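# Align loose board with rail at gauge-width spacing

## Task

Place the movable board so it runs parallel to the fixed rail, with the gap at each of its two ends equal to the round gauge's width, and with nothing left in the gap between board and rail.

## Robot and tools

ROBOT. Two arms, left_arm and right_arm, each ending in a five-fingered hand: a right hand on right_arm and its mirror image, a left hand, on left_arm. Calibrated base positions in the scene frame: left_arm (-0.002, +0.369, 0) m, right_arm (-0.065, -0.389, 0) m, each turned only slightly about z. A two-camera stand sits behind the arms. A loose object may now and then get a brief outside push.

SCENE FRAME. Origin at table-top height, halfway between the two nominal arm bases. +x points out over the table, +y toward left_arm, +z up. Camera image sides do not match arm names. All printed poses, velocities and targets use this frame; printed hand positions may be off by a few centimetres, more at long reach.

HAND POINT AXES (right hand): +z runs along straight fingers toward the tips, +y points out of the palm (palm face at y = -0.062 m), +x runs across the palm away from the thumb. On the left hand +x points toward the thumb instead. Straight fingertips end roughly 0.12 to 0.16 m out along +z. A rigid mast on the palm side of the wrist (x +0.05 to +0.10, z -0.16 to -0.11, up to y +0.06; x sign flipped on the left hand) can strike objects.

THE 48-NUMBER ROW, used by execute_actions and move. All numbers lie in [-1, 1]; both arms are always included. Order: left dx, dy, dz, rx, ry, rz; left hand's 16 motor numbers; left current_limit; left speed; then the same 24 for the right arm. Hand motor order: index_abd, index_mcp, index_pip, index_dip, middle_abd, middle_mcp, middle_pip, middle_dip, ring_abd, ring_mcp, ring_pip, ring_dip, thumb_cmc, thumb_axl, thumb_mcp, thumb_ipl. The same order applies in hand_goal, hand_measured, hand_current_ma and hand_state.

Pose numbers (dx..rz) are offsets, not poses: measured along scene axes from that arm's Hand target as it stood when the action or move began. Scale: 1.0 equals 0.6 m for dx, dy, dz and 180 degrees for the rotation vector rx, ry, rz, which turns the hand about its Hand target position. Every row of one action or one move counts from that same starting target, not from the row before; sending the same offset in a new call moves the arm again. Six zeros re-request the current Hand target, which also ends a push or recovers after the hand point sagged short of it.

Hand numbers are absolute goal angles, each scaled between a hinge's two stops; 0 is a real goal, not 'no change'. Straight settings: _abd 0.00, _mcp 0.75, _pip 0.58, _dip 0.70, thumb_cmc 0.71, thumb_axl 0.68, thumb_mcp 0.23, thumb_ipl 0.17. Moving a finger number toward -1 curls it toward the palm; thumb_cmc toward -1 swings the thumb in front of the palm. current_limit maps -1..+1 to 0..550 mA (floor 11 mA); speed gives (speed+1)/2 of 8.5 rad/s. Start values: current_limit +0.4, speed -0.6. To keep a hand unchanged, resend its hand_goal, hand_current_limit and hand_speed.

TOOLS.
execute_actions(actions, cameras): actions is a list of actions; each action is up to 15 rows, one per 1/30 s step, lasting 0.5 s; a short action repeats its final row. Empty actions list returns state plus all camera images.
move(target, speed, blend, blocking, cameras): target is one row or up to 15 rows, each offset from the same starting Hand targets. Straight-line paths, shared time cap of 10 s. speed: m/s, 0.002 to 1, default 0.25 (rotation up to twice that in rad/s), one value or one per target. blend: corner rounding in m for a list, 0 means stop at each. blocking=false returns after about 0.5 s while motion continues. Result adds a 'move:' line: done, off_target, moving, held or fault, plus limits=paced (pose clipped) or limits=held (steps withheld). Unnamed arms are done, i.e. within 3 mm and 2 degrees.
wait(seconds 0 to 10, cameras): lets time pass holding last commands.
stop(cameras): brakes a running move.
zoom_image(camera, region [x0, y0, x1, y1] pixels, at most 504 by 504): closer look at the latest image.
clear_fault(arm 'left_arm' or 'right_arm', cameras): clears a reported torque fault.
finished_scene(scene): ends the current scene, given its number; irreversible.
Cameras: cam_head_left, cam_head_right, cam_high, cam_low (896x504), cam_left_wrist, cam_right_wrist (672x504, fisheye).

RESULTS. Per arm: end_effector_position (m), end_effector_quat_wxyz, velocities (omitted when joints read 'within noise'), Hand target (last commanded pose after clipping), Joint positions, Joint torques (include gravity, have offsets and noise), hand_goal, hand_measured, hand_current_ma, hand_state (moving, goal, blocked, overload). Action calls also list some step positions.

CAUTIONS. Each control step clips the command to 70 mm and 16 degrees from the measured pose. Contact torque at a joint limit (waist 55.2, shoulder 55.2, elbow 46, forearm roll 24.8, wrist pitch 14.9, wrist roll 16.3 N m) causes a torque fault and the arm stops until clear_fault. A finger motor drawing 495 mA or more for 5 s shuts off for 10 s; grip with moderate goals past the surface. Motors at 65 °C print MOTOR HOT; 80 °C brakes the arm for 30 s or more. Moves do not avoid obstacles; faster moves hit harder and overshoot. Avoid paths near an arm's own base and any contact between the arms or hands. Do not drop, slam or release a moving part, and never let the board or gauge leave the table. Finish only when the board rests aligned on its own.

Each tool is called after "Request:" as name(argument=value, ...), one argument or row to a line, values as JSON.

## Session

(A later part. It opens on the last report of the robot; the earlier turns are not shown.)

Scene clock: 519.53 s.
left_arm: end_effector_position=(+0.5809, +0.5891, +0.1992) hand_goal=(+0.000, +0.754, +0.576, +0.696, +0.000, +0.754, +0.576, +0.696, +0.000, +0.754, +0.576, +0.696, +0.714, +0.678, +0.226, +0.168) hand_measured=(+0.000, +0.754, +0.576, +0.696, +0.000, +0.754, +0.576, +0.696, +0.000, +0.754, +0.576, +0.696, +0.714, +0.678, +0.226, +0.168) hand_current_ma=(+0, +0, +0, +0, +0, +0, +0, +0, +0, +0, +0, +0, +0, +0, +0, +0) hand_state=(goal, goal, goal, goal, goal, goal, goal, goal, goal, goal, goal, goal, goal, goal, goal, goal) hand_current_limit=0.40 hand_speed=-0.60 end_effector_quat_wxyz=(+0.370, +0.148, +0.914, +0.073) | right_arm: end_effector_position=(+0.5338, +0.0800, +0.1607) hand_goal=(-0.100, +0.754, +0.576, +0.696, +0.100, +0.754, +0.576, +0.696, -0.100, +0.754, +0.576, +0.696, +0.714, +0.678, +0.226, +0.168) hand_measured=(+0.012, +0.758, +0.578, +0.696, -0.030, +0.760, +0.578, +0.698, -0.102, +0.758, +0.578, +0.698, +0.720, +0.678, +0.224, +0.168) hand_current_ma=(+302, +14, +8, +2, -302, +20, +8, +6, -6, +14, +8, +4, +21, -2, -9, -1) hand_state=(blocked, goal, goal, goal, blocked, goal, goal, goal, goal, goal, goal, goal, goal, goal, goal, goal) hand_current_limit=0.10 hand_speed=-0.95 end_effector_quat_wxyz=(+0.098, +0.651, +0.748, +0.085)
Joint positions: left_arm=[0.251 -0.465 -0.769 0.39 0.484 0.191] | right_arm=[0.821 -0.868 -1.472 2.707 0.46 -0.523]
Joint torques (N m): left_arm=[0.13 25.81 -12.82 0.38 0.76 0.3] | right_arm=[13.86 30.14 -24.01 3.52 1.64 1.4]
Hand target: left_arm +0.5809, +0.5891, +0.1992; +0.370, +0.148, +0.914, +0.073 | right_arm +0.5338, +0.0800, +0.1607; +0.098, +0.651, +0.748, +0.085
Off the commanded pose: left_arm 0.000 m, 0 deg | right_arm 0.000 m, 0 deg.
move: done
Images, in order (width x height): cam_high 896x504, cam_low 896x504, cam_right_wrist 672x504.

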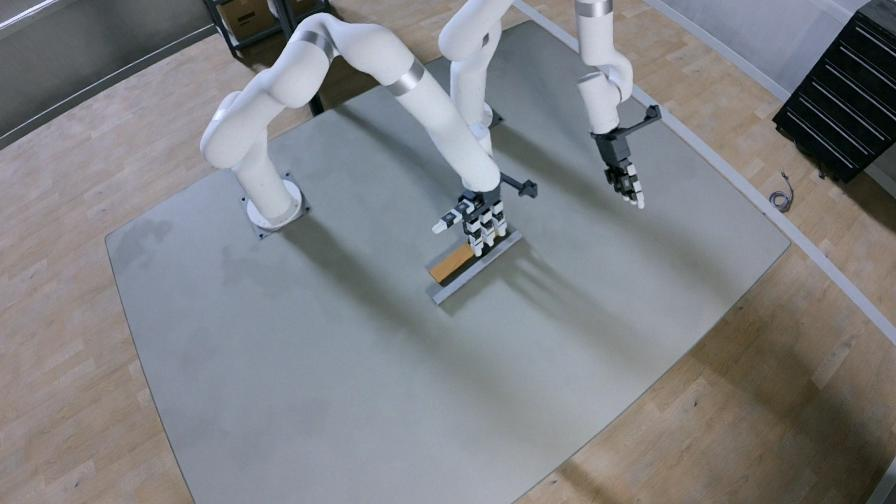

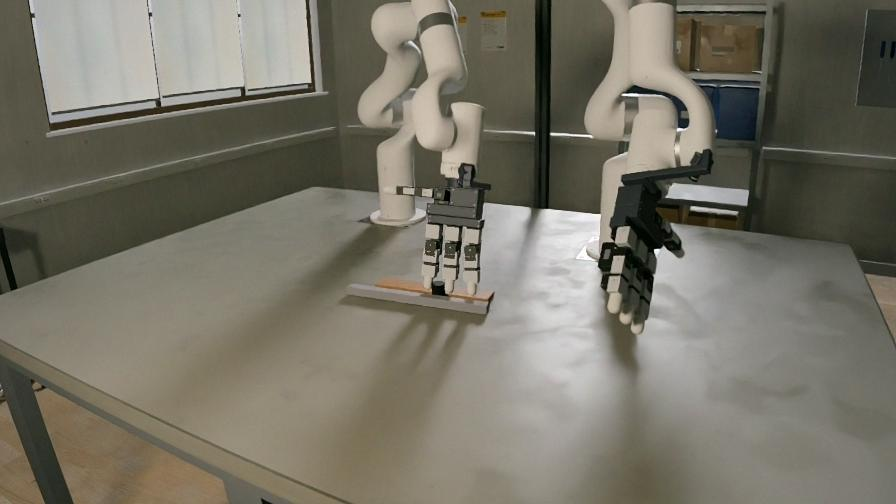

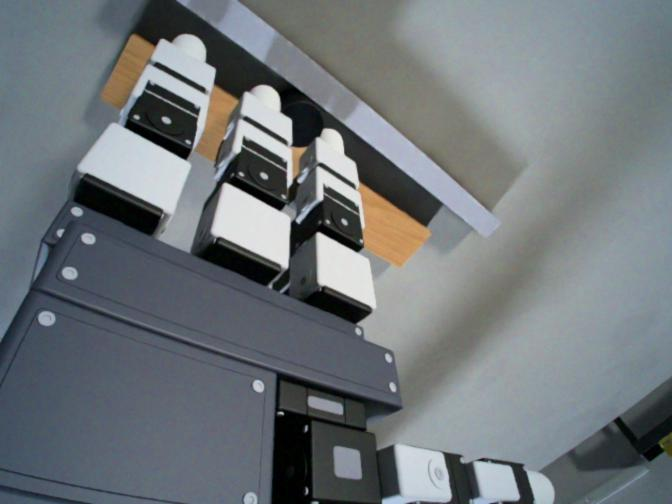

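Request:
move(
  target=[0,0,0,0,0,0,0,0.754,0.576,0.696,0,0.754,0.576,0.696,0,0.754,0.576,0.696,0.714,0.678,0.226,0.168,0.4,-0.6,-0.0122,0.1158,0,0,0,0,-0.1,0.754,0.576,0.696,0.1,0.754,0.576,0.696,-0.1,0.754,0.576,0.696,0.714,0.678,0.226,0.168,0.1,-0.95],
  cameras=["cam_right_wrist","cam_high","cam_low"],
  speed=0.05,
)

Request:
zoom_image(
  camera="cam_right_wrist",
  region=[180, 30, 400, 195],
)

Request:
zoom_image(
  camera="cam_high",
  region=[400, 190, 530, 310],
)

Scene clock: 525.47 s.
left_arm: end_effector_position=(+0.5809, +0.5891, +0.1992) hand_goal=(+0.000, +0.754, +0.576, +0.696, +0.000, +0.754, +0.576, +0.696, +0.000, +0.754, +0.576, +0.696, +0.714, +0.678, +0.226, +0.168) hand_measured=(+0.000, +0.754, +0.576, +0.696, +0.000, +0.754, +0.576, +0.696, +0.000, +0.754, +0.576, +0.696, +0.714, +0.678, +0.226, +0.168) hand_current_ma=(+0, +0, +0, +0, +0, +0, +0, +0, +0, +0, +0, +0, +0, +0, +0, +0) hand_state=(goal, goal, goal, goal, goal, goal, goal, goal, goal, goal, goal, goal, goal, goal, goal, goal) hand_current_limit=0.40 hand_speed=-0.60 end_effector_quat_wxyz=(+0.370, +0.148, +0.914, +0.073) | right_arm: end_effector_position=(+0.5265, +0.1495, +0.1607) hand_goal=(-0.100, +0.754, +0.576, +0.696, +0.100, +0.754, +0.576, +0.696, -0.100, +0.754, +0.576, +0.696, +0.714, +0.678, +0.226, +0.168) hand_measured=(+0.012, +0.758, +0.578, +0.696, -0.030, +0.760, +0.578, +0.698, -0.102, +0.758, +0.578, +0.698, +0.720, +0.678, +0.224, +0.168) hand_current_ma=(+303, +15, +8, +2, -302, +22, +8, +6, -6, +14, +8, +4, +21, -2, -9, -1) hand_state=(blocked, goal, goal, goal, blocked, goal, goal, goal, goal, goal, goal, goal, goal, goal, goal, goal) hand_current_limit=0.10 hand_speed=-0.95 end_effector_quat_wxyz=(+0.098, +0.651, +0.748, +0.085)
Joint positions: left_arm=[0.251 -0.465 -0.769 0.39 0.484 0.191] | right_arm=[0.896 -0.975 -1.667 2.756 0.559 -0.51]
Joint torques (N m): left_arm=[0.57 24.83 -13.1 0.66 0.74 0.28] | right_arm=[14.59 33.26 -24.38 3.56 1.75 1.23]
Hand target: left_arm +0.5809, +0.5891, +0.1992; +0.370, +0.148, +0.914, +0.073 | right_arm +0.5265, +0.1495, +0.1607; +0.098, +0.651, +0.748, +0.085
Off the commanded pose: left_arm 0.000 m, 0 deg | right_arm 0.000 m, 0 deg.
move: done
Images, in order (width x height): cam_high 896x504, cam_low 896x504, cam_right_wrist 672x504.

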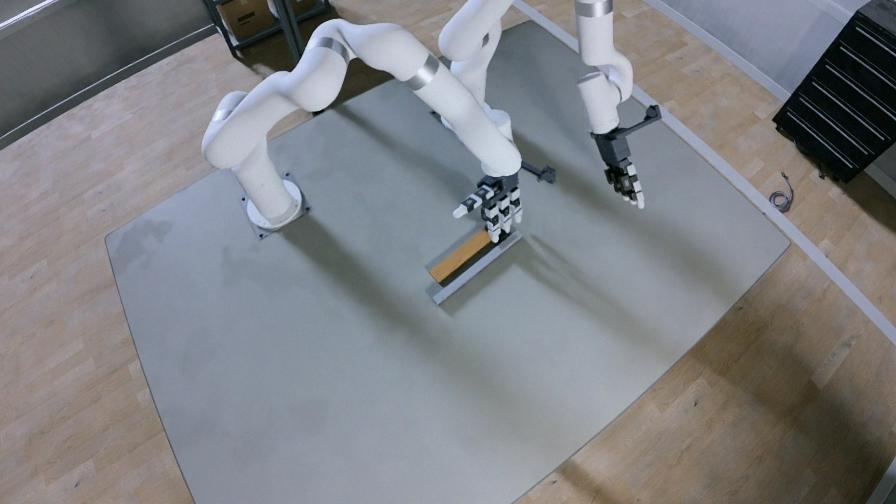

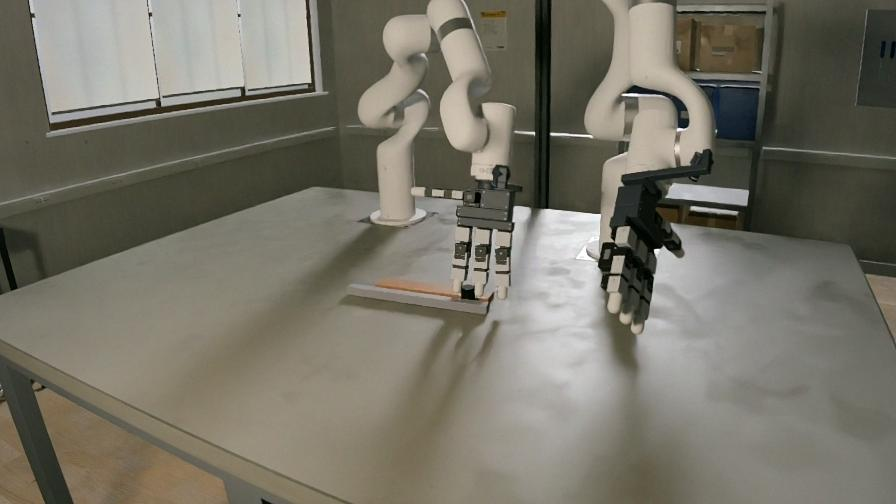

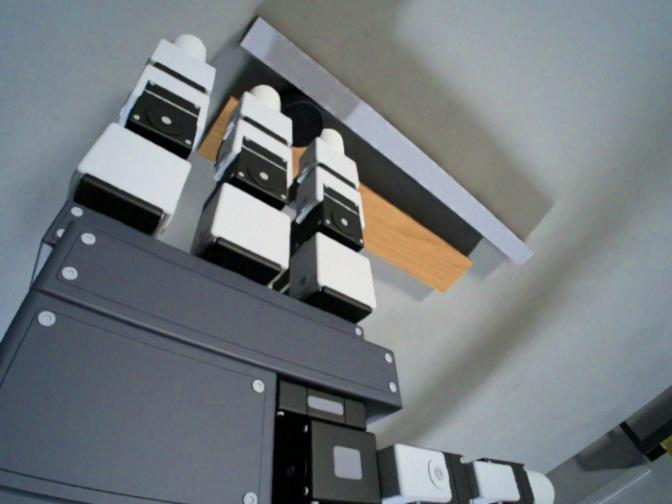

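Scaled by 2.291 from the camera's 672x504 image, which has a finer 960x720 frame.

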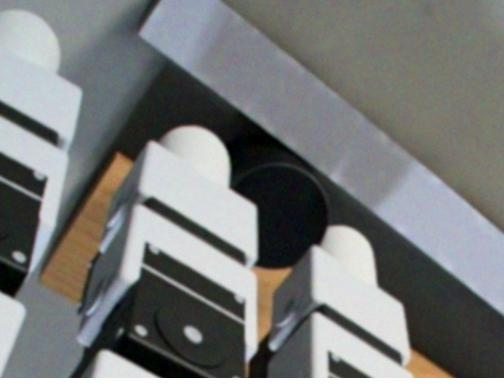

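Scaled by 3.877 from the camera's 896x504 image, which has a finer 1280x720 frame.

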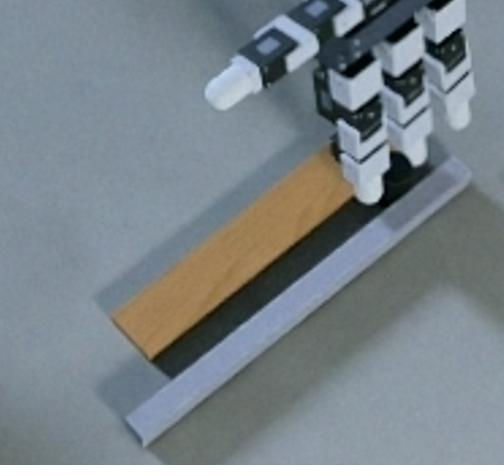

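Request:
move(
  target=[
    [0,0,0,0,0,0,0,0.754,0.576,0.696,0,0.754,0.576,0.696,0,0.754,0.576,0.696,0.714,0.678,0.226,0.168,0.4,-0.6,0,0,-0.0035,0,0,0,-0.1,0.754,0.576,0.696,0.1,0.754,0.576,0.696,-0.1,0.754,0.576,0.696,0.714,0.678,0.226,0.168,0.1,-0.95],
    [0,0,0,0,0,0,0,0.754,0.576,0.696,0,0.754,0.576,0.696,0,0.754,0.576,0.696,0.714,0.678,0.226,0.168,0.4,-0.6,0,0,-0.0035,0,0,0,0.09,0.754,0.576,0.696,-0.1,0.754,0.576,0.696,-0.12,0.754,0.576,0.696,0.714,0.678,0.226,0.168,0.1,-0.95],
    [0,0,0,0,0,0,0,0.754,0.576,0.696,0,0.754,0.576,0.696,0,0.754,0.576,0.696,0.714,0.678,0.226,0.168,0.4,-0.6,0,0,0.12,0,0,0,0.09,0.754,0.576,0.696,-0.1,0.754,0.576,0.696,-0.12,0.754,0.576,0.696,0.714,0.678,0.226,0.168,0.4,-0.6],
  ],
  cameras=["cam_right_wrist"],
  speed=[0.04,0.05,0.06],
)

Request:
zoom_image(
  camera="cam_right_wrist",
  region=[180, 0, 400, 165],
)

Scene clock: 537.90 s.
left_arm: end_effector_position=(+0.5809, +0.5891, +0.1992) hand_goal=(+0.000, +0.754, +0.576, +0.696, +0.000, +0.754, +0.576, +0.696, +0.000, +0.754, +0.576, +0.696, +0.714, +0.678, +0.226, +0.168) hand_measured=(+0.000, +0.754, +0.576, +0.696, +0.000, +0.754, +0.576, +0.696, +0.000, +0.754, +0.576, +0.696, +0.714, +0.678, +0.226, +0.168) hand_current_ma=(+0, +0, +0, +0, +0, +0, +0, +0, +0, +0, +0, +0, +0, +0, +0, +0) hand_state=(goal, goal, goal, goal, goal, goal, goal, goal, goal, goal, goal, goal, goal, goal, goal, goal) hand_current_limit=0.40 hand_speed=-0.60 end_effector_quat_wxyz=(+0.370, +0.148, +0.914, +0.073) | right_arm: end_effector_position=(+0.5265, +0.1495, +0.2327) hand_goal=(+0.090, +0.754, +0.576, +0.696, -0.100, +0.754, +0.576, +0.696, -0.120, +0.754, +0.576, +0.696, +0.714, +0.678, +0.226, +0.168) hand_measured=(+0.086, +0.760, +0.578, +0.696, -0.096, +0.758, +0.578, +0.698, -0.116, +0.758, +0.578, +0.698, +0.720, +0.678, +0.224, +0.168) hand_current_ma=(-11, +16, +8, +2, +8, +15, +8, +6, +9, +14, +8, +4, +21, -2, -9, -1) hand_state=(goal, goal, goal, goal, goal, goal, goal, goal, goal, goal, goal, goal, goal, goal, goal, goal) hand_current_limit=0.40 hand_speed=-0.60 end_effector_quat_wxyz=(+0.098, +0.651, +0.748, +0.085)
Joint positions: left_arm=[0.251 -0.465 -0.769 0.39 0.484 0.191] | right_arm=[0.896 -0.879 -1.677 2.809 0.659 -0.575]
Joint torques (N m): left_arm=[0.51 25.62 -12.98 0.34 0.77 0.25] | right_arm=[11.27 56.71 -24.13 3.31 1.64 -1.38]
Hand target: left_arm +0.5809, +0.5891, +0.1992; +0.370, +0.148, +0.914, +0.073 | right_arm +0.5265, +0.1495, +0.2327; +0.098, +0.651, +0.748, +0.085
Off the commanded pose: left_arm 0.000 m, 0 deg | right_arm 0.000 m, 0 deg.
move: done
Images, in order (width x height): cam_right_wrist 672x504.

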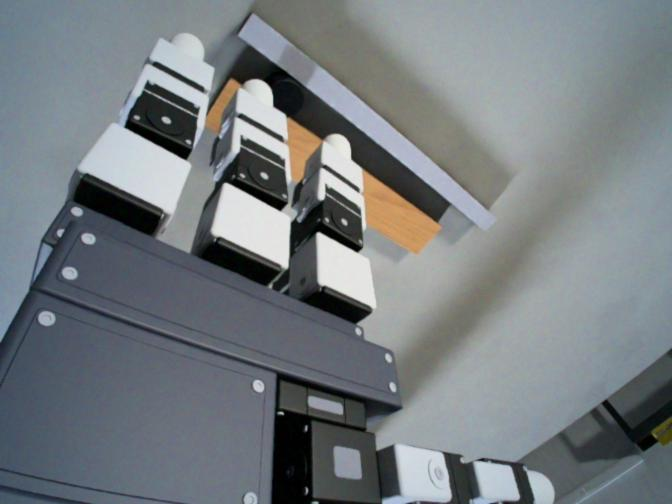

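Scaled by 2.291 from the camera's 672x504 image, which has a finer 960x720 frame.

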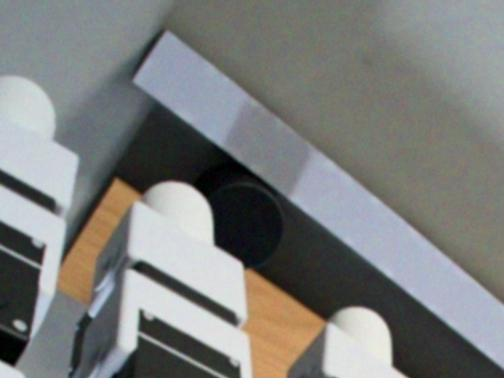

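Request:
move(
  target=[
    [0,0,0,0,0,0,0,0.754,0.576,0.696,0,0.754,0.576,0.696,0,0.754,0.576,0.696,0.714,0.678,0.226,0.168,0.4,-0.6,-0.2058,-0.0983,0.0455,0.0107,-0.0826,0,0,0.754,0.576,0.696,0,0.754,0.576,0.696,0,0.754,0.576,0.696,0.714,0.678,0.226,0.168,0.4,-0.6],
    [0,0,0,0,0,0,0,0.754,0.576,0.696,0,0.754,0.576,0.696,0,0.754,0.576,0.696,0.714,0.678,0.226,0.168,0.4,-0.6,-0.2058,-0.0983,-0.1343,0.0107,-0.0826,0,0,0.754,0.576,0.696,0,0.754,0.576,0.696,0,0.754,0.576,0.696,0.714,0.678,0.226,0.168,0.4,-0.6],
    [0,0,0,0,0,0,0,0.754,0.576,0.696,0,0.754,0.576,0.696,0,0.754,0.576,0.696,0.714,0.678,0.226,0.168,0.4,-0.6,-0.1658,-0.0942,-0.1343,0.0107,-0.0826,0,0,0.754,0.576,0.696,0,0.754,0.576,0.696,0,0.754,0.576,0.696,0.714,0.678,0.226,0.168,0.4,-0.6],
  ],
  cameras=["cam_right_wrist","cam_high","cam_low"],
  speed=[0.15,0.1,0.03],
)

Request:
zoom_image(
  camera="cam_right_wrist",
  region=[150, 0, 470, 240],
)

Request:
zoom_image(
  camera="cam_high",
  region=[400, 190, 530, 310],
)

Scene clock: 548.77 s.
left_arm: end_effector_position=(+0.5809, +0.5891, +0.1992) hand_goal=(+0.000, +0.754, +0.576, +0.696, +0.000, +0.754, +0.576, +0.696, +0.000, +0.754, +0.576, +0.696, +0.714, +0.678, +0.226, +0.168) hand_measured=(+0.000, +0.754, +0.576, +0.696, +0.000, +0.754, +0.576, +0.696, +0.000, +0.754, +0.576, +0.696, +0.714, +0.678, +0.226, +0.168) hand_current_ma=(+0, +0, +0, +0, +0, +0, +0, +0, +0, +0, +0, +0, +0, +0, +0, +0) hand_state=(goal, goal, goal, goal, goal, goal, goal, goal, goal, goal, goal, goal, goal, goal, goal, goal) hand_current_limit=0.40 hand_speed=-0.60 end_effector_quat_wxyz=(+0.370, +0.148, +0.914, +0.073) | right_arm: end_effector_position=(+0.4270, +0.0930, +0.1521) hand_goal=(+0.000, +0.754, +0.576, +0.696, +0.000, +0.754, +0.576, +0.696, +0.000, +0.754, +0.576, +0.696, +0.714, +0.678, +0.226, +0.168) hand_measured=(+0.002, +0.758, +0.578, +0.696, -0.004, +0.758, +0.578, +0.698, -0.004, +0.758, +0.578, +0.698, +0.720, +0.678, +0.224, +0.168) hand_current_ma=(+6, +12, +8, +2, -7, +11, +7, +6, -8, +11, +7, +4, +18, -2, -9, -1) hand_state=(goal, goal, goal, goal, goal, goal, goal, goal, goal, goal, goal, goal, goal, goal, goal, goal) hand_current_limit=0.40 hand_speed=-0.60 end_effector_quat_wxyz=(+0.183, +0.636, +0.727, +0.181)
Joint positions: left_arm=[0.251 -0.465 -0.769 0.39 0.484 0.191] | right_arm=[1.021 -0.789 -1.173 1.708 0.42 0.657]
Joint torques (N m): left_arm=[0.13 25.73 -13.05 0.45 0.69 0.32] | right_arm=[-14.74 24.94 -21.47 3.77 -1.2 -1.51]
Hand target: left_arm +0.5809, +0.5891, +0.1992; +0.370, +0.148, +0.914, +0.073 | right_arm +0.4270, +0.0930, +0.1521; +0.183, +0.636, +0.727, +0.181
Off the commanded pose: left_arm 0.000 m, 0 deg | right_arm 0.000 m, 0 deg.
move: done
Images, in order (width x height): cam_high 896x504, cam_low 896x504, cam_right_wrist 672x504.

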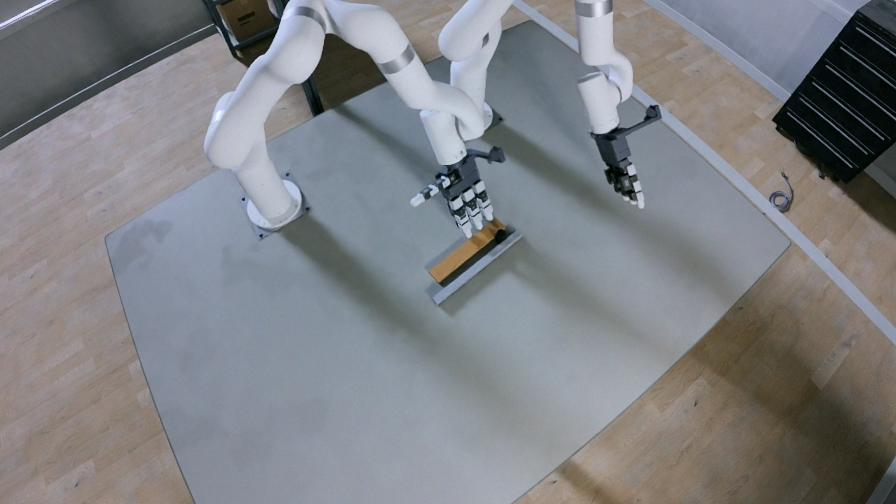

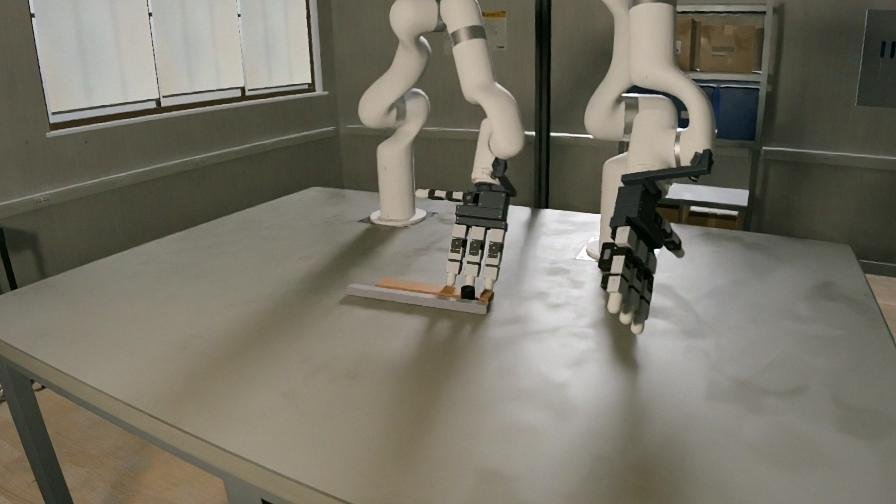

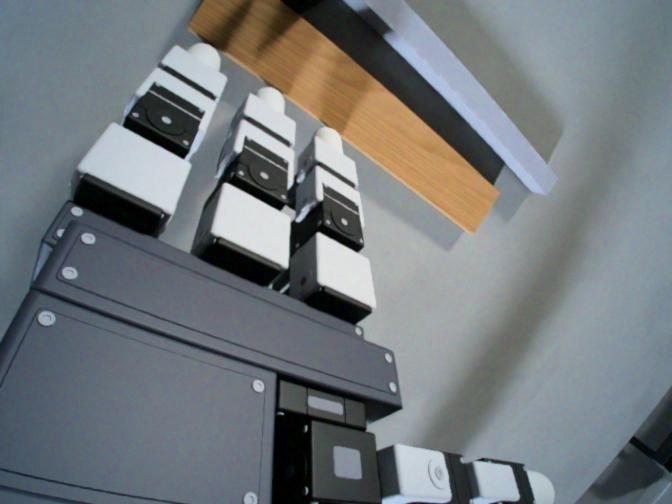

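Scaled by 1.575 from the camera's 672x504 image, which has a finer 960x720 frame.

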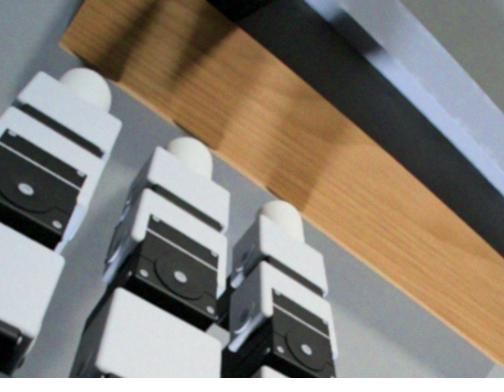

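Scaled by 3.877 from the camera's 896x504 image, which has a finer 1280x720 frame.

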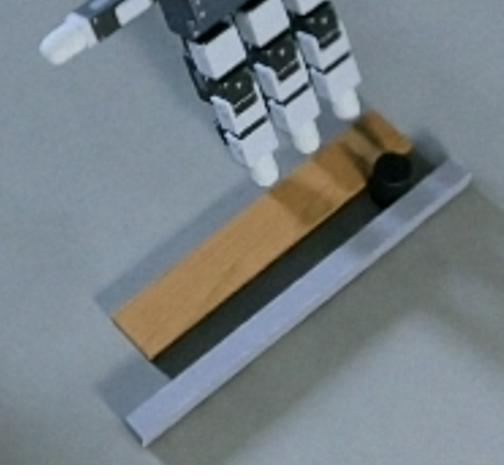

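Request:
move(
  target=[0,0,0,0,0,0,0,0.754,0.576,0.696,0,0.754,0.576,0.696,0,0.754,0.576,0.696,0.714,0.678,0.226,0.168,0.4,-0.6,0.0058,0.0007,0,0,0,0,0,0.754,0.576,0.696,0,0.754,0.576,0.696,0,0.754,0.576,0.696,0.714,0.678,0.226,0.168,0.4,-0.6],
  speed=0.02,
)

Request:
move(
  target=[0,0,0,0,0,0,0,0.754,0.576,0.696,0,0.754,0.576,0.696,0,0.754,0.576,0.696,0.714,0.678,0.226,0.168,0.4,-0.6,0.0033,0.0004,0,0,0,0,0,0.754,0.576,0.696,0,0.754,0.576,0.696,0,0.754,0.576,0.696,0.714,0.678,0.226,0.168,0.4,-0.6],
  speed=0.02,
  cameras=["cam_right_wrist"],
)

Request:
zoom_image(
  camera="cam_right_wrist",
  region=[150, 0, 470, 240],
)

Scene clock: 555.27 s.
left_arm: end_effector_position=(+0.5809, +0.5891, +0.1992) hand_goal=(+0.000, +0.754, +0.576, +0.696, +0.000, +0.754, +0.576, +0.696, +0.000, +0.754, +0.576, +0.696, +0.714, +0.678, +0.226, +0.168) hand_measured=(+0.000, +0.754, +0.576, +0.696, +0.000, +0.754, +0.576, +0.696, +0.000, +0.754, +0.576, +0.696, +0.714, +0.678, +0.226, +0.168) hand_current_ma=(+0, +0, +0, +0, +0, +0, +0, +0, +0, +0, +0, +0, +0, +0, +0, +0) hand_state=(goal, goal, goal, goal, goal, goal, goal, goal, goal, goal, goal, goal, goal, goal, goal, goal) hand_current_limit=0.40 hand_speed=-0.60 end_effector_quat_wxyz=(+0.370, +0.148, +0.914, +0.073) | right_arm: end_effector_position=(+0.4304, +0.0934, +0.1521) hand_goal=(+0.000, +0.754, +0.576, +0.696, +0.000, +0.754, +0.576, +0.696, +0.000, +0.754, +0.576, +0.696, +0.714, +0.678, +0.226, +0.168) hand_measured=(+0.002, +0.758, +0.578, +0.696, -0.004, +0.758, +0.578, +0.698, -0.004, +0.758, +0.578, +0.698, +0.720, +0.678, +0.224, +0.168) hand_current_ma=(+6, +13, +8, +2, -7, +14, +7, +6, -8, +11, +7, +4, +18, -2, -9, -1) hand_state=(goal, goal, goal, goal, goal, goal, goal, goal, goal, goal, goal, goal, goal, goal, goal, goal) hand_current_limit=0.40 hand_speed=-0.60 end_effector_quat_wxyz=(+0.183, +0.636, +0.727, +0.181)
Joint positions: left_arm=[0.251 -0.465 -0.769 0.39 0.484 0.191] | right_arm=[1.016 -0.793 -1.18 1.712 0.419 0.648]
Joint torques (N m): left_arm=[0.48 24.62 -13.1 0.45 0.67 0.28] | right_arm=[-14.29 25.43 -21.27 3.84 -1.11 -1.38]
Hand target: left_arm +0.5809, +0.5891, +0.1992; +0.370, +0.148, +0.914, +0.073 | right_arm +0.4305, +0.0934, +0.1521; +0.183, +0.636, +0.727, +0.181
Off the commanded pose: left_arm 0.000 m, 0 deg | right_arm 0.000 m, 0 deg.
move: done

Scene clock: 555.97 s.
left_arm: end_effector_position=(+0.5809, +0.5891, +0.1992) hand_goal=(+0.000, +0.754, +0.576, +0.696, +0.000, +0.754, +0.576, +0.696, +0.000, +0.754, +0.576, +0.696, +0.714, +0.678, +0.226, +0.168) hand_measured=(+0.000, +0.754, +0.576, +0.696, +0.000, +0.754, +0.576, +0.696, +0.000, +0.754, +0.576, +0.696, +0.714, +0.678, +0.226, +0.168) hand_current_ma=(+0, +0, +0, +0, +0, +0, +0, +0, +0, +0, +0, +0, +0, +0, +0, +0) hand_state=(goal, goal, goal, goal, goal, goal, goal, goal, goal, goal, goal, goal, goal, goal, goal, goal) hand_current_limit=0.40 hand_speed=-0.60 end_effector_quat_wxyz=(+0.370, +0.148, +0.914, +0.073) | right_arm: end_effector_position=(+0.4324, +0.0936, +0.1521) hand_goal=(+0.000, +0.754, +0.576, +0.696, +0.000, +0.754, +0.576, +0.696, +0.000, +0.754, +0.576, +0.696, +0.714, +0.678, +0.226, +0.168) hand_measured=(+0.002, +0.762, +0.578, +0.696, -0.004, +0.760, +0.578, +0.698, -0.004, +0.760, +0.578, +0.698, +0.720, +0.678, +0.224, +0.168) hand_current_ma=(+6, +23, +8, +2, -7, +22, +7, +6, -8, +19, +7, +4, +18, -2, -9, -1) hand_state=(goal, goal, goal, goal, goal, goal, goal, goal, goal, goal, goal, goal, goal, goal, goal, goal) hand_current_limit=0.40 hand_speed=-0.60 end_effector_quat_wxyz=(+0.183, +0.636, +0.727, +0.181)
Joint positions: left_arm=[0.251 -0.465 -0.769 0.39 0.484 0.191] | right_arm=[1.014 -0.795 -1.185 1.714 0.418 0.643]
Joint torques (N m): left_arm=[0.22 25.13 -13.34 0.4 0.66 0.28] | right_arm=[-15.48 25.18 -21.77 4.16 -1.06 -1.4]
Hand target: left_arm +0.5809, +0.5891, +0.1992; +0.370, +0.148, +0.914, +0.073 | right_arm +0.4324, +0.0936, +0.1521; +0.183, +0.636, +0.727, +0.181
Off the commanded pose: left_arm 0.000 m, 0 deg | right_arm 0.000 m, 0 deg.
move: done
Images, in order (width x height): cam_right_wrist 672x504.

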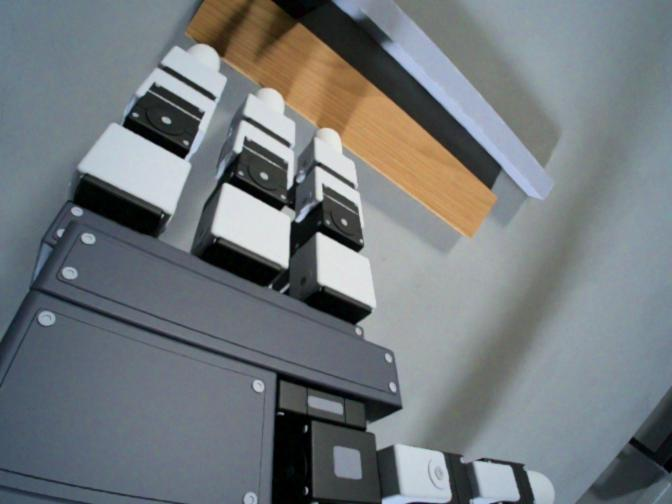

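Scaled by 1.575 from the camera's 672x504 image, which has a finer 960x720 frame.

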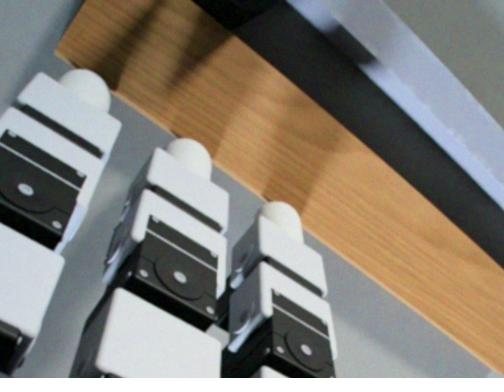

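Request:
move(
  target=[0,0,0,0,0,0,0,0.754,0.576,0.696,0,0.754,0.576,0.696,0,0.754,0.576,0.696,0.714,0.678,0.226,0.168,0.4,-0.6,0.0033,0.0004,0,0,0,0,0,0.754,0.576,0.696,0,0.754,0.576,0.696,0,0.754,0.576,0.696,0.714,0.678,0.226,0.168,0.4,-0.6],
  speed=0.02,
)

Request:
move(
  target=[0,0,0,0,0,0,0,0.754,0.576,0.696,0,0.754,0.576,0.696,0,0.754,0.576,0.696,0.714,0.678,0.226,0.168,0.4,-0.6,0.0025,0.0003,0,0,0,0,0,0.754,0.576,0.696,0,0.754,0.576,0.696,0,0.754,0.576,0.696,0.714,0.678,0.226,0.168,0.4,-0.6],
  speed=0.02,
  cameras=["cam_right_wrist"],
)

Scene clock: 560.13 s.
left_arm: end_effector_position=(+0.5809, +0.5891, +0.1992) hand_goal=(+0.000, +0.754, +0.576, +0.696, +0.000, +0.754, +0.576, +0.696, +0.000, +0.754, +0.576, +0.696, +0.714, +0.678, +0.226, +0.168) hand_measured=(+0.000, +0.754, +0.576, +0.696, +0.000, +0.754, +0.576, +0.696, +0.000, +0.754, +0.576, +0.696, +0.714, +0.678, +0.226, +0.168) hand_current_ma=(+0, +0, +0, +0, +0, +0, +0, +0, +0, +0, +0, +0, +0, +0, +0, +0) hand_state=(goal, goal, goal, goal, goal, goal, goal, goal, goal, goal, goal, goal, goal, goal, goal, goal) hand_current_limit=0.40 hand_speed=-0.60 end_effector_quat_wxyz=(+0.370, +0.148, +0.914, +0.073) | right_arm: end_effector_position=(+0.4344, +0.0939, +0.1521) hand_goal=(+0.000, +0.754, +0.576, +0.696, +0.000, +0.754, +0.576, +0.696, +0.000, +0.754, +0.576, +0.696, +0.714, +0.678, +0.226, +0.168) hand_measured=(+0.006, +0.764, +0.578, +0.696, +0.000, +0.770, +0.582, +0.698, -0.002, +0.772, +0.582, +0.698, +0.720, +0.678, +0.224, +0.168) hand_current_ma=(+14, +36, +8, +2, -1, +57, +18, +6, -2, +66, +20, +4, +18, -2, -9, -1) hand_state=(goal, goal, goal, goal, goal, goal, goal, goal, goal, goal, goal, goal, goal, goal, goal, goal) hand_current_limit=0.40 hand_speed=-0.60 end_effector_quat_wxyz=(+0.183, +0.636, +0.727, +0.181)
Joint positions: left_arm=[0.251 -0.465 -0.769 0.39 0.484 0.191] | right_arm=[1.011 -0.797 -1.189 1.717 0.418 0.637]
Joint torques (N m): left_arm=[0.62 25.67 -13.27 0.28 0.66 0.31] | right_arm=[-15.98 24.43 -21.39 3.59 -1.1 -1.35]
Hand target: left_arm +0.5809, +0.5891, +0.1992; +0.370, +0.148, +0.914, +0.073 | right_arm +0.4344, +0.0939, +0.1521; +0.183, +0.636, +0.727, +0.181
Off the commanded pose: left_arm 0.000 m, 0 deg | right_arm 0.000 m, 0 deg.
move: done

Scene clock: 560.83 s.
left_arm: end_effector_position=(+0.5809, +0.5891, +0.1992) hand_goal=(+0.000, +0.754, +0.576, +0.696, +0.000, +0.754, +0.576, +0.696, +0.000, +0.754, +0.576, +0.696, +0.714, +0.678, +0.226, +0.168) hand_measured=(+0.000, +0.754, +0.576, +0.696, +0.000, +0.754, +0.576, +0.696, +0.000, +0.754, +0.576, +0.696, +0.714, +0.678, +0.226, +0.168) hand_current_ma=(+0, +0, +0, +0, +0, +0, +0, +0, +0, +0, +0, +0, +0, +0, +0, +0) hand_state=(goal, goal, goal, goal, goal, goal, goal, goal, goal, goal, goal, goal, goal, goal, goal, goal) hand_current_limit=0.40 hand_speed=-0.60 end_effector_quat_wxyz=(+0.370, +0.148, +0.914, +0.073) | right_arm: end_effector_position=(+0.4359, +0.0940, +0.1521) hand_goal=(+0.000, +0.754, +0.576, +0.696, +0.000, +0.754, +0.576, +0.696, +0.000, +0.754, +0.576, +0.696, +0.714, +0.678, +0.226, +0.168) hand_measured=(+0.006, +0.768, +0.580, +0.696, +0.002, +0.776, +0.586, +0.700, +0.000, +0.780, +0.588, +0.700, +0.720, +0.678, +0.224, +0.168) hand_current_ma=(+17, +48, +12, +2, +2, +83, +29, +9, -1, +105, +36, +11, +18, -2, -9, -1) hand_state=(goal, goal, goal, goal, goal, blocked, goal, goal, goal, blocked, goal, goal, goal, goal, goal, goal) hand_current_limit=0.40 hand_speed=-0.60 end_effector_quat_wxyz=(+0.183, +0.636, +0.727, +0.181)
Joint positions: left_arm=[0.251 -0.465 -0.769 0.39 0.484 0.191] | right_arm=[1.009 -0.799 -1.192 1.718 0.417 0.633]
Joint torques (N m): left_arm=[0.2 25.52 -13.16 0.48 0.64 0.39] | right_arm=[-16.07 24.49 -21.96 3.69 -0.96 -1.43]
Hand target: left_arm +0.5809, +0.5891, +0.1992; +0.370, +0.148, +0.914, +0.073 | right_arm +0.4359, +0.0940, +0.1521; +0.183, +0.636, +0.727, +0.181
Off the commanded pose: left_arm 0.000 m, 0 deg | right_arm 0.000 m, 0 deg.
move: done
Images, in order (width x height): cam_right_wrist 672x504.

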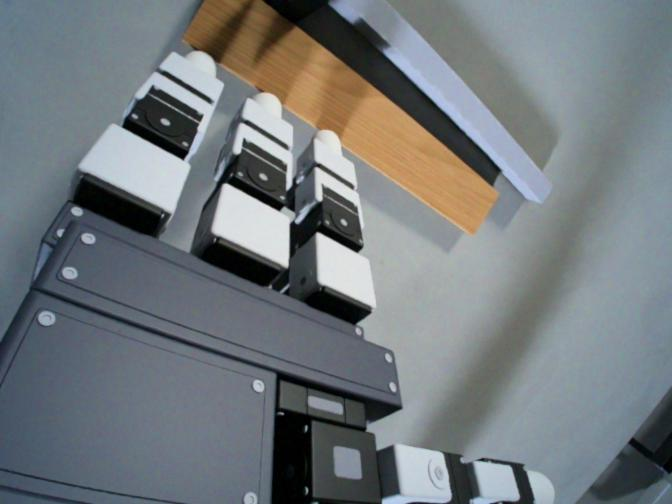

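Request:
move(
  target=[
    [0,0,0,0,0,0,0,0.754,0.576,0.696,0,0.754,0.576,0.696,0,0.754,0.576,0.696,0.714,0.678,0.226,0.168,0.4,-0.6,-0.0412,-0.0058,0,0,0,0,0,0.754,0.576,0.696,0,0.754,0.576,0.696,0,0.754,0.576,0.696,0.714,0.678,0.226,0.168,0.4,-0.6],
    [0,0,0,0,0,0,0,0.754,0.576,0.696,0,0.754,0.576,0.696,0,0.754,0.576,0.696,0.714,0.678,0.226,0.168,0.4,-0.6,-0.0395,-0.1412,0.1133,0,0,0,0,0.754,0.576,0.696,0,0.754,0.576,0.696,0,0.754,0.576,0.696,0.714,0.678,0.226,0.168,0.4,-0.6],
  ],
  cameras=["cam_right_wrist","cam_high"],
  speed=[0.03,0.15],
)

Request:
zoom_image(
  camera="cam_right_wrist",
  region=[360, 50, 420, 95],
)

Request:
zoom_image(
  camera="cam_high",
  region=[420, 210, 530, 310],
)

Request:
move(
  target=[0,0,0,0,0,0,0,0.754,0.576,0.696,0,0.754,0.576,0.696,0,0.754,0.576,0.696,0.714,0.678,0.226,0.168,0.4,-0.6,-0.0261,0.2486,0,0,0,0,0,0.754,0.576,0.696,0,0.754,0.576,0.696,0,0.754,0.576,0.696,0.714,0.678,0.226,0.168,0.4,-0.6],
  cameras=["cam_right_wrist"],
  speed=0.15,
)

Request:
zoom_image(
  camera="cam_right_wrist",
  region=[360, 50, 420, 95],
)

Request:
zoom_image(
  camera="cam_right_wrist",
  region=[290, 0, 530, 180],
)

Scene clock: 571.20 s.
left_arm: end_effector_position=(+0.5809, +0.5891, +0.1992) hand_goal=(+0.000, +0.754, +0.576, +0.696, +0.000, +0.754, +0.576, +0.696, +0.000, +0.754, +0.576, +0.696, +0.714, +0.678, +0.226, +0.168) hand_measured=(+0.000, +0.754, +0.576, +0.696, +0.000, +0.754, +0.576, +0.696, +0.000, +0.754, +0.576, +0.696, +0.714, +0.678, +0.226, +0.168) hand_current_ma=(+0, +0, +0, +0, +0, +0, +0, +0, +0, +0, +0, +0, +0, +0, +0, +0) hand_state=(goal, goal, goal, goal, goal, goal, goal, goal, goal, goal, goal, goal, goal, goal, goal, goal) hand_current_limit=0.40 hand_speed=-0.60 end_effector_quat_wxyz=(+0.370, +0.148, +0.914, +0.073) | right_arm: end_effector_position=(+0.4122, +0.0093, +0.2200) hand_goal=(+0.000, +0.754, +0.576, +0.696, +0.000, +0.754, +0.576, +0.696, +0.000, +0.754, +0.576, +0.696, +0.714, +0.678, +0.226, +0.168) hand_measured=(+0.002, +0.764, +0.580, +0.696, +0.000, +0.764, +0.580, +0.700, +0.000, +0.764, +0.580, +0.700, +0.720, +0.678, +0.224, +0.168) hand_current_ma=(+6, +35, +12, +2, +2, +33, +11, +9, -1, +35, +12, +8, +18, -2, -9, -1) hand_state=(goal, goal, goal, goal, goal, goal, goal, goal, goal, goal, goal, goal, goal, goal, goal, goal) hand_current_limit=0.40 hand_speed=-0.60 end_effector_quat_wxyz=(+0.183, +0.636, +0.727, +0.181)
Joint positions: left_arm=[0.251 -0.465 -0.769 0.39 0.484 0.191] | right_arm=[0.957 -0.521 -0.92 1.69 0.398 0.612]
Joint torques (N m): left_arm=[0.79 25.52 -13.43 0.33 0.64 0.25] | right_arm=[-14.15 43.95 -6.71 3.93 -1.19 -1.48]
Hand target: left_arm +0.5809, +0.5891, +0.1992; +0.370, +0.148, +0.914, +0.073 | right_arm +0.4122, +0.0093, +0.2201; +0.183, +0.636, +0.727, +0.181
Off the commanded pose: left_arm 0.000 m, 0 deg | right_arm 0.000 m, 0 deg.
move: done
Images, in order (width x height): cam_high 896x504, cam_right_wrist 672x504.

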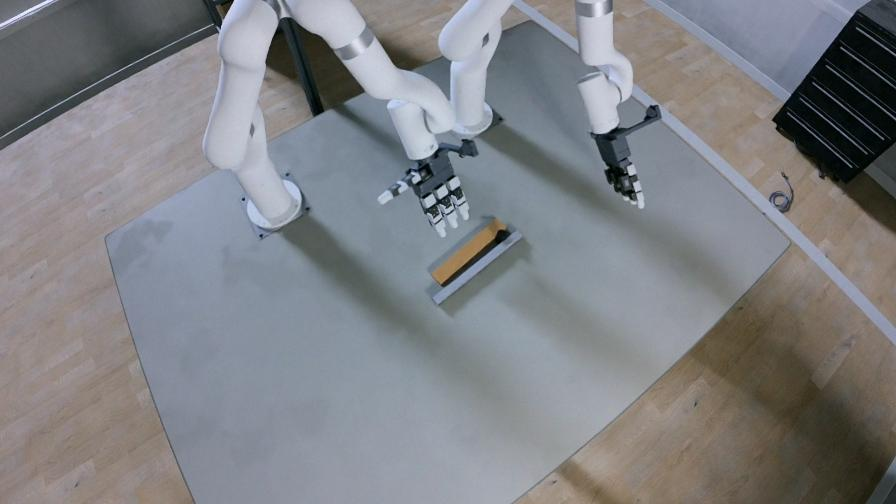

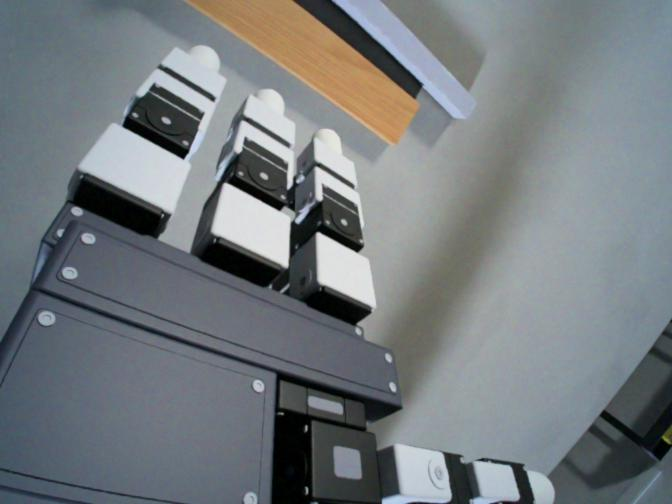

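Scaled by 8.400 from the camera's 672x504 image, which has a finer 960x720 frame.

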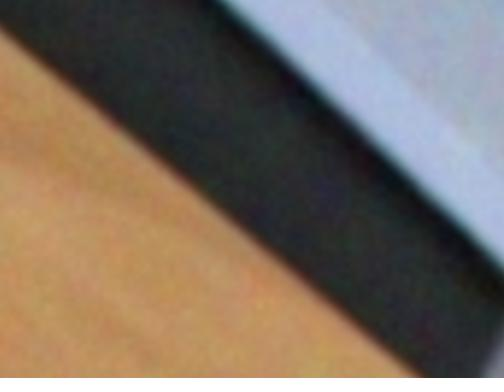

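Scaled by 4.582 from the camera's 896x504 image, which has a finer 1280x720 frame.

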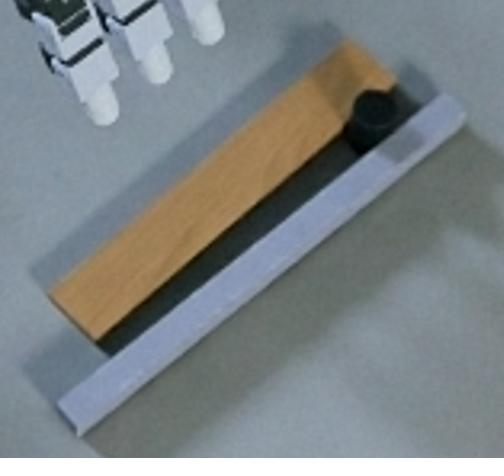

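Scene clock: 572.63 s.
left_arm: end_effector_position=(+0.5809, +0.5891, +0.1992) hand_goal=(+0.000, +0.754, +0.576, +0.696, +0.000, +0.754, +0.576, +0.696, +0.000, +0.754, +0.576, +0.696, +0.714, +0.678, +0.226, +0.168) hand_measured=(+0.000, +0.754, +0.576, +0.696, +0.000, +0.754, +0.576, +0.696, +0.000, +0.754, +0.576, +0.696, +0.714, +0.678, +0.226, +0.168) hand_current_ma=(+0, +0, +0, +0, +0, +0, +0, +0, +0, +0, +0, +0, +0, +0, +0, +0) hand_state=(goal, goal, goal, goal, goal, goal, goal, goal, goal, goal, goal, goal, goal, goal, goal, goal) hand_current_limit=0.40 hand_speed=-0.60 end_effector_quat_wxyz=(+0.370, +0.148, +0.914, +0.073) | right_arm: end_effector_position=(+0.3966, +0.1585, +0.2201) hand_goal=(+0.000, +0.754, +0.576, +0.696, +0.000, +0.754, +0.576, +0.696, +0.000, +0.754, +0.576, +0.696, +0.714, +0.678, +0.226, +0.168) hand_measured=(+0.002, +0.764, +0.580, +0.696, +0.000, +0.764, +0.580, +0.700, +0.000, +0.764, +0.580, +0.700, +0.720, +0.678, +0.224, +0.168) hand_current_ma=(+5, +33, +12, +2, +2, +31, +11, +9, -1, +33, +11, +8, +18, -2, -9, -1) hand_state=(goal, goal, goal, goal, goal, goal, goal, goal, goal, goal, goal, goal, goal, goal, goal, goal) hand_current_limit=0.40 hand_speed=-0.60 end_effector_quat_wxyz=(+0.183, +0.636, +0.727, +0.181)
Joint positions: left_arm=[0.251 -0.465 -0.769 0.39 0.484 0.191] | right_arm=[1.119 -0.747 -1.305 2.092 0.52 0.326]
Joint torques (N m): left_arm=[0.75 26.26 -12.99 0.41 0.67 0.25] | right_arm=[14.32 26.97 -22.75 3.61 2.13 -1.39]
Hand target: left_arm +0.5809, +0.5891, +0.1992; +0.370, +0.148, +0.914, +0.073 | right_arm +0.3966, +0.1585, +0.2201; +0.183, +0.636, +0.727, +0.181
Off the commanded pose: left_arm 0.000 m, 0 deg | right_arm 0.000 m, 0 deg.
move: done
Images, in order (width x height): cam_right_wrist 672x504.

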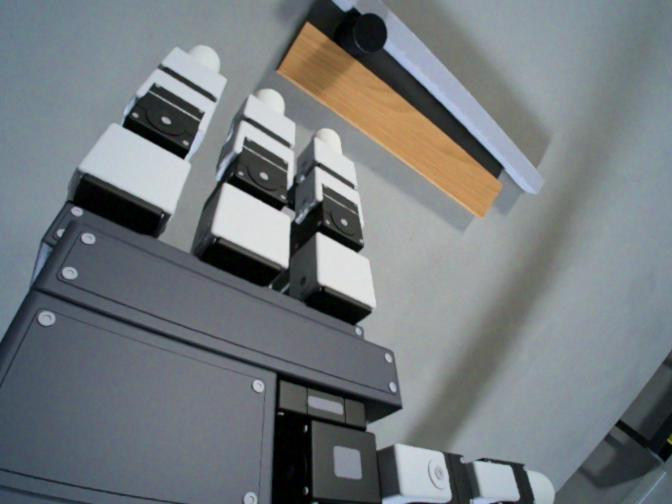

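Scaled by 8.400 from the camera's 672x504 image, which has a finer 960x720 frame.

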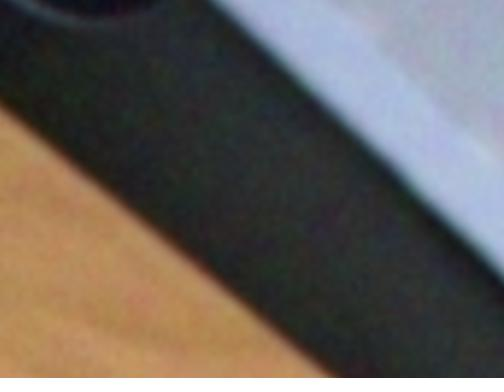

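Scaled by 2.100 from the camera's 672x504 image, which has a finer 960x720 frame.

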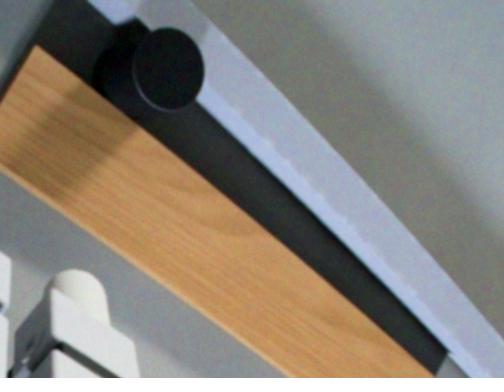

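Request:
move(
  target=[
    [0,0,0,0,0,0,0,0.754,0.576,0.696,0,0.754,0.576,0.696,0,0.754,0.576,0.696,0.714,0.678,0.226,0.168,0.4,-0.6,0.2182,-0.0157,0,-0.0107,0.0826,0,0.1,0.754,0.576,0.696,-0.1,0.754,0.576,0.696,-0.12,0.754,0.576,0.696,0.714,0.678,0.226,0.168,0.4,-0.6],
    [0,0,0,0,0,0,0,0.754,0.576,0.696,0,0.754,0.576,0.696,0,0.754,0.576,0.696,0.714,0.678,0.226,0.168,0.4,-0.6,0.2182,-0.0157,-0.103,-0.0107,0.0826,0,0.1,0.754,0.576,0.696,-0.1,0.754,0.576,0.696,-0.12,0.754,0.576,0.696,0.714,0.678,0.226,0.168,0.4,-0.6],
  ],
  cameras=["cam_right_wrist","cam_low"],
  speed=[0.15,0.05],
)

Request:
zoom_image(
  camera="cam_right_wrist",
  region=[200, 30, 400, 180],
)

Scene clock: 603.10 s.
left_arm: end_effector_position=(+0.5809, +0.5891, +0.1992) hand_goal=(+0.000, +0.754, +0.576, +0.696, +0.000, +0.754, +0.576, +0.696, +0.000, +0.754, +0.576, +0.696, +0.714, +0.678, +0.226, +0.168) hand_measured=(+0.000, +0.754, +0.576, +0.696, +0.000, +0.754, +0.576, +0.696, +0.000, +0.754, +0.576, +0.696, +0.714, +0.678, +0.226, +0.168) hand_current_ma=(+0, +0, +0, +0, +0, +0, +0, +0, +0, +0, +0, +0, +0, +0, +0, +0) hand_state=(goal, goal, goal, goal, goal, goal, goal, goal, goal, goal, goal, goal, goal, goal, goal, goal) hand_current_limit=0.40 hand_speed=-0.60 end_effector_quat_wxyz=(+0.370, +0.148, +0.914, +0.073) | right_arm: end_effector_position=(+0.5275, +0.1490, +0.1583) hand_goal=(+0.100, +0.754, +0.576, +0.696, -0.100, +0.754, +0.576, +0.696, -0.120, +0.754, +0.576, +0.696, +0.714, +0.678, +0.226, +0.168) hand_measured=(+0.096, +0.758, +0.578, +0.696, -0.096, +0.758, +0.578, +0.700, -0.116, +0.758, +0.578, +0.698, +0.720, +0.678, +0.224, +0.168) hand_current_ma=(-10, +12, +8, +2, +8, +11, +7, +9, +9, +12, +7, +8, +17, -2, -9, -1) hand_state=(goal, goal, goal, goal, goal, goal, goal, goal, goal, goal, goal, goal, goal, goal, goal, goal) hand_current_limit=0.40 hand_speed=-0.60 end_effector_quat_wxyz=(+0.098, +0.651, +0.748, +0.085)
Joint positions: left_arm=[0.251 -0.465 -0.769 0.39 0.484 0.191] | right_arm=[0.895 -0.979 -1.669 2.755 0.557 -0.509]
Joint torques (N m): left_arm=[1.34 26.33 -13.15 0.42 0.56 0.26] | right_arm=[-13.02 31.71 -23.52 -3.99 -1.8 1.43]
Hand target: left_arm +0.5809, +0.5891, +0.1992; +0.370, +0.148, +0.914, +0.073 | right_arm +0.5275, +0.1491, +0.1583; +0.098, +0.651, +0.748, +0.085
Off the commanded pose: left_arm 0.000 m, 0 deg | right_arm 0.000 m, 0 deg.
move: done
Images, in order (width x height): cam_low 896x504, cam_right_wrist 672x504.

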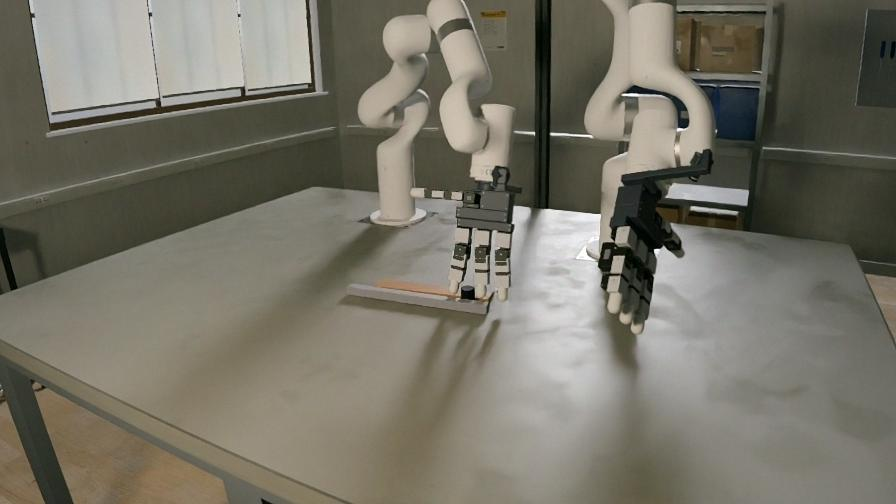

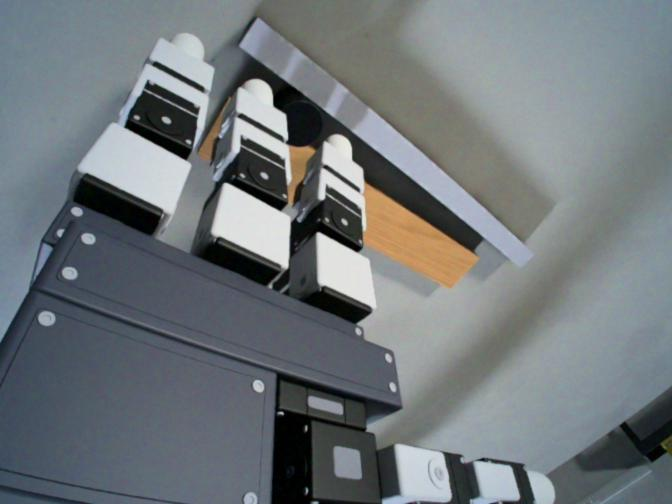

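Scaled by 2.520 from the camera's 672x504 image, which has a finer 960x720 frame.

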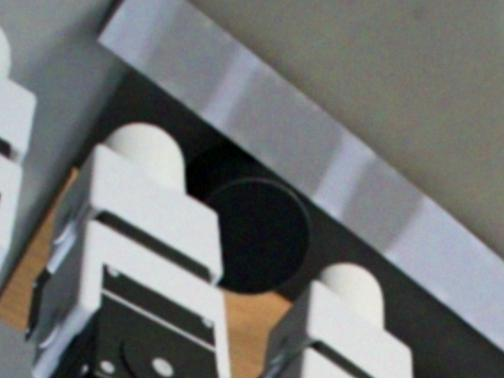

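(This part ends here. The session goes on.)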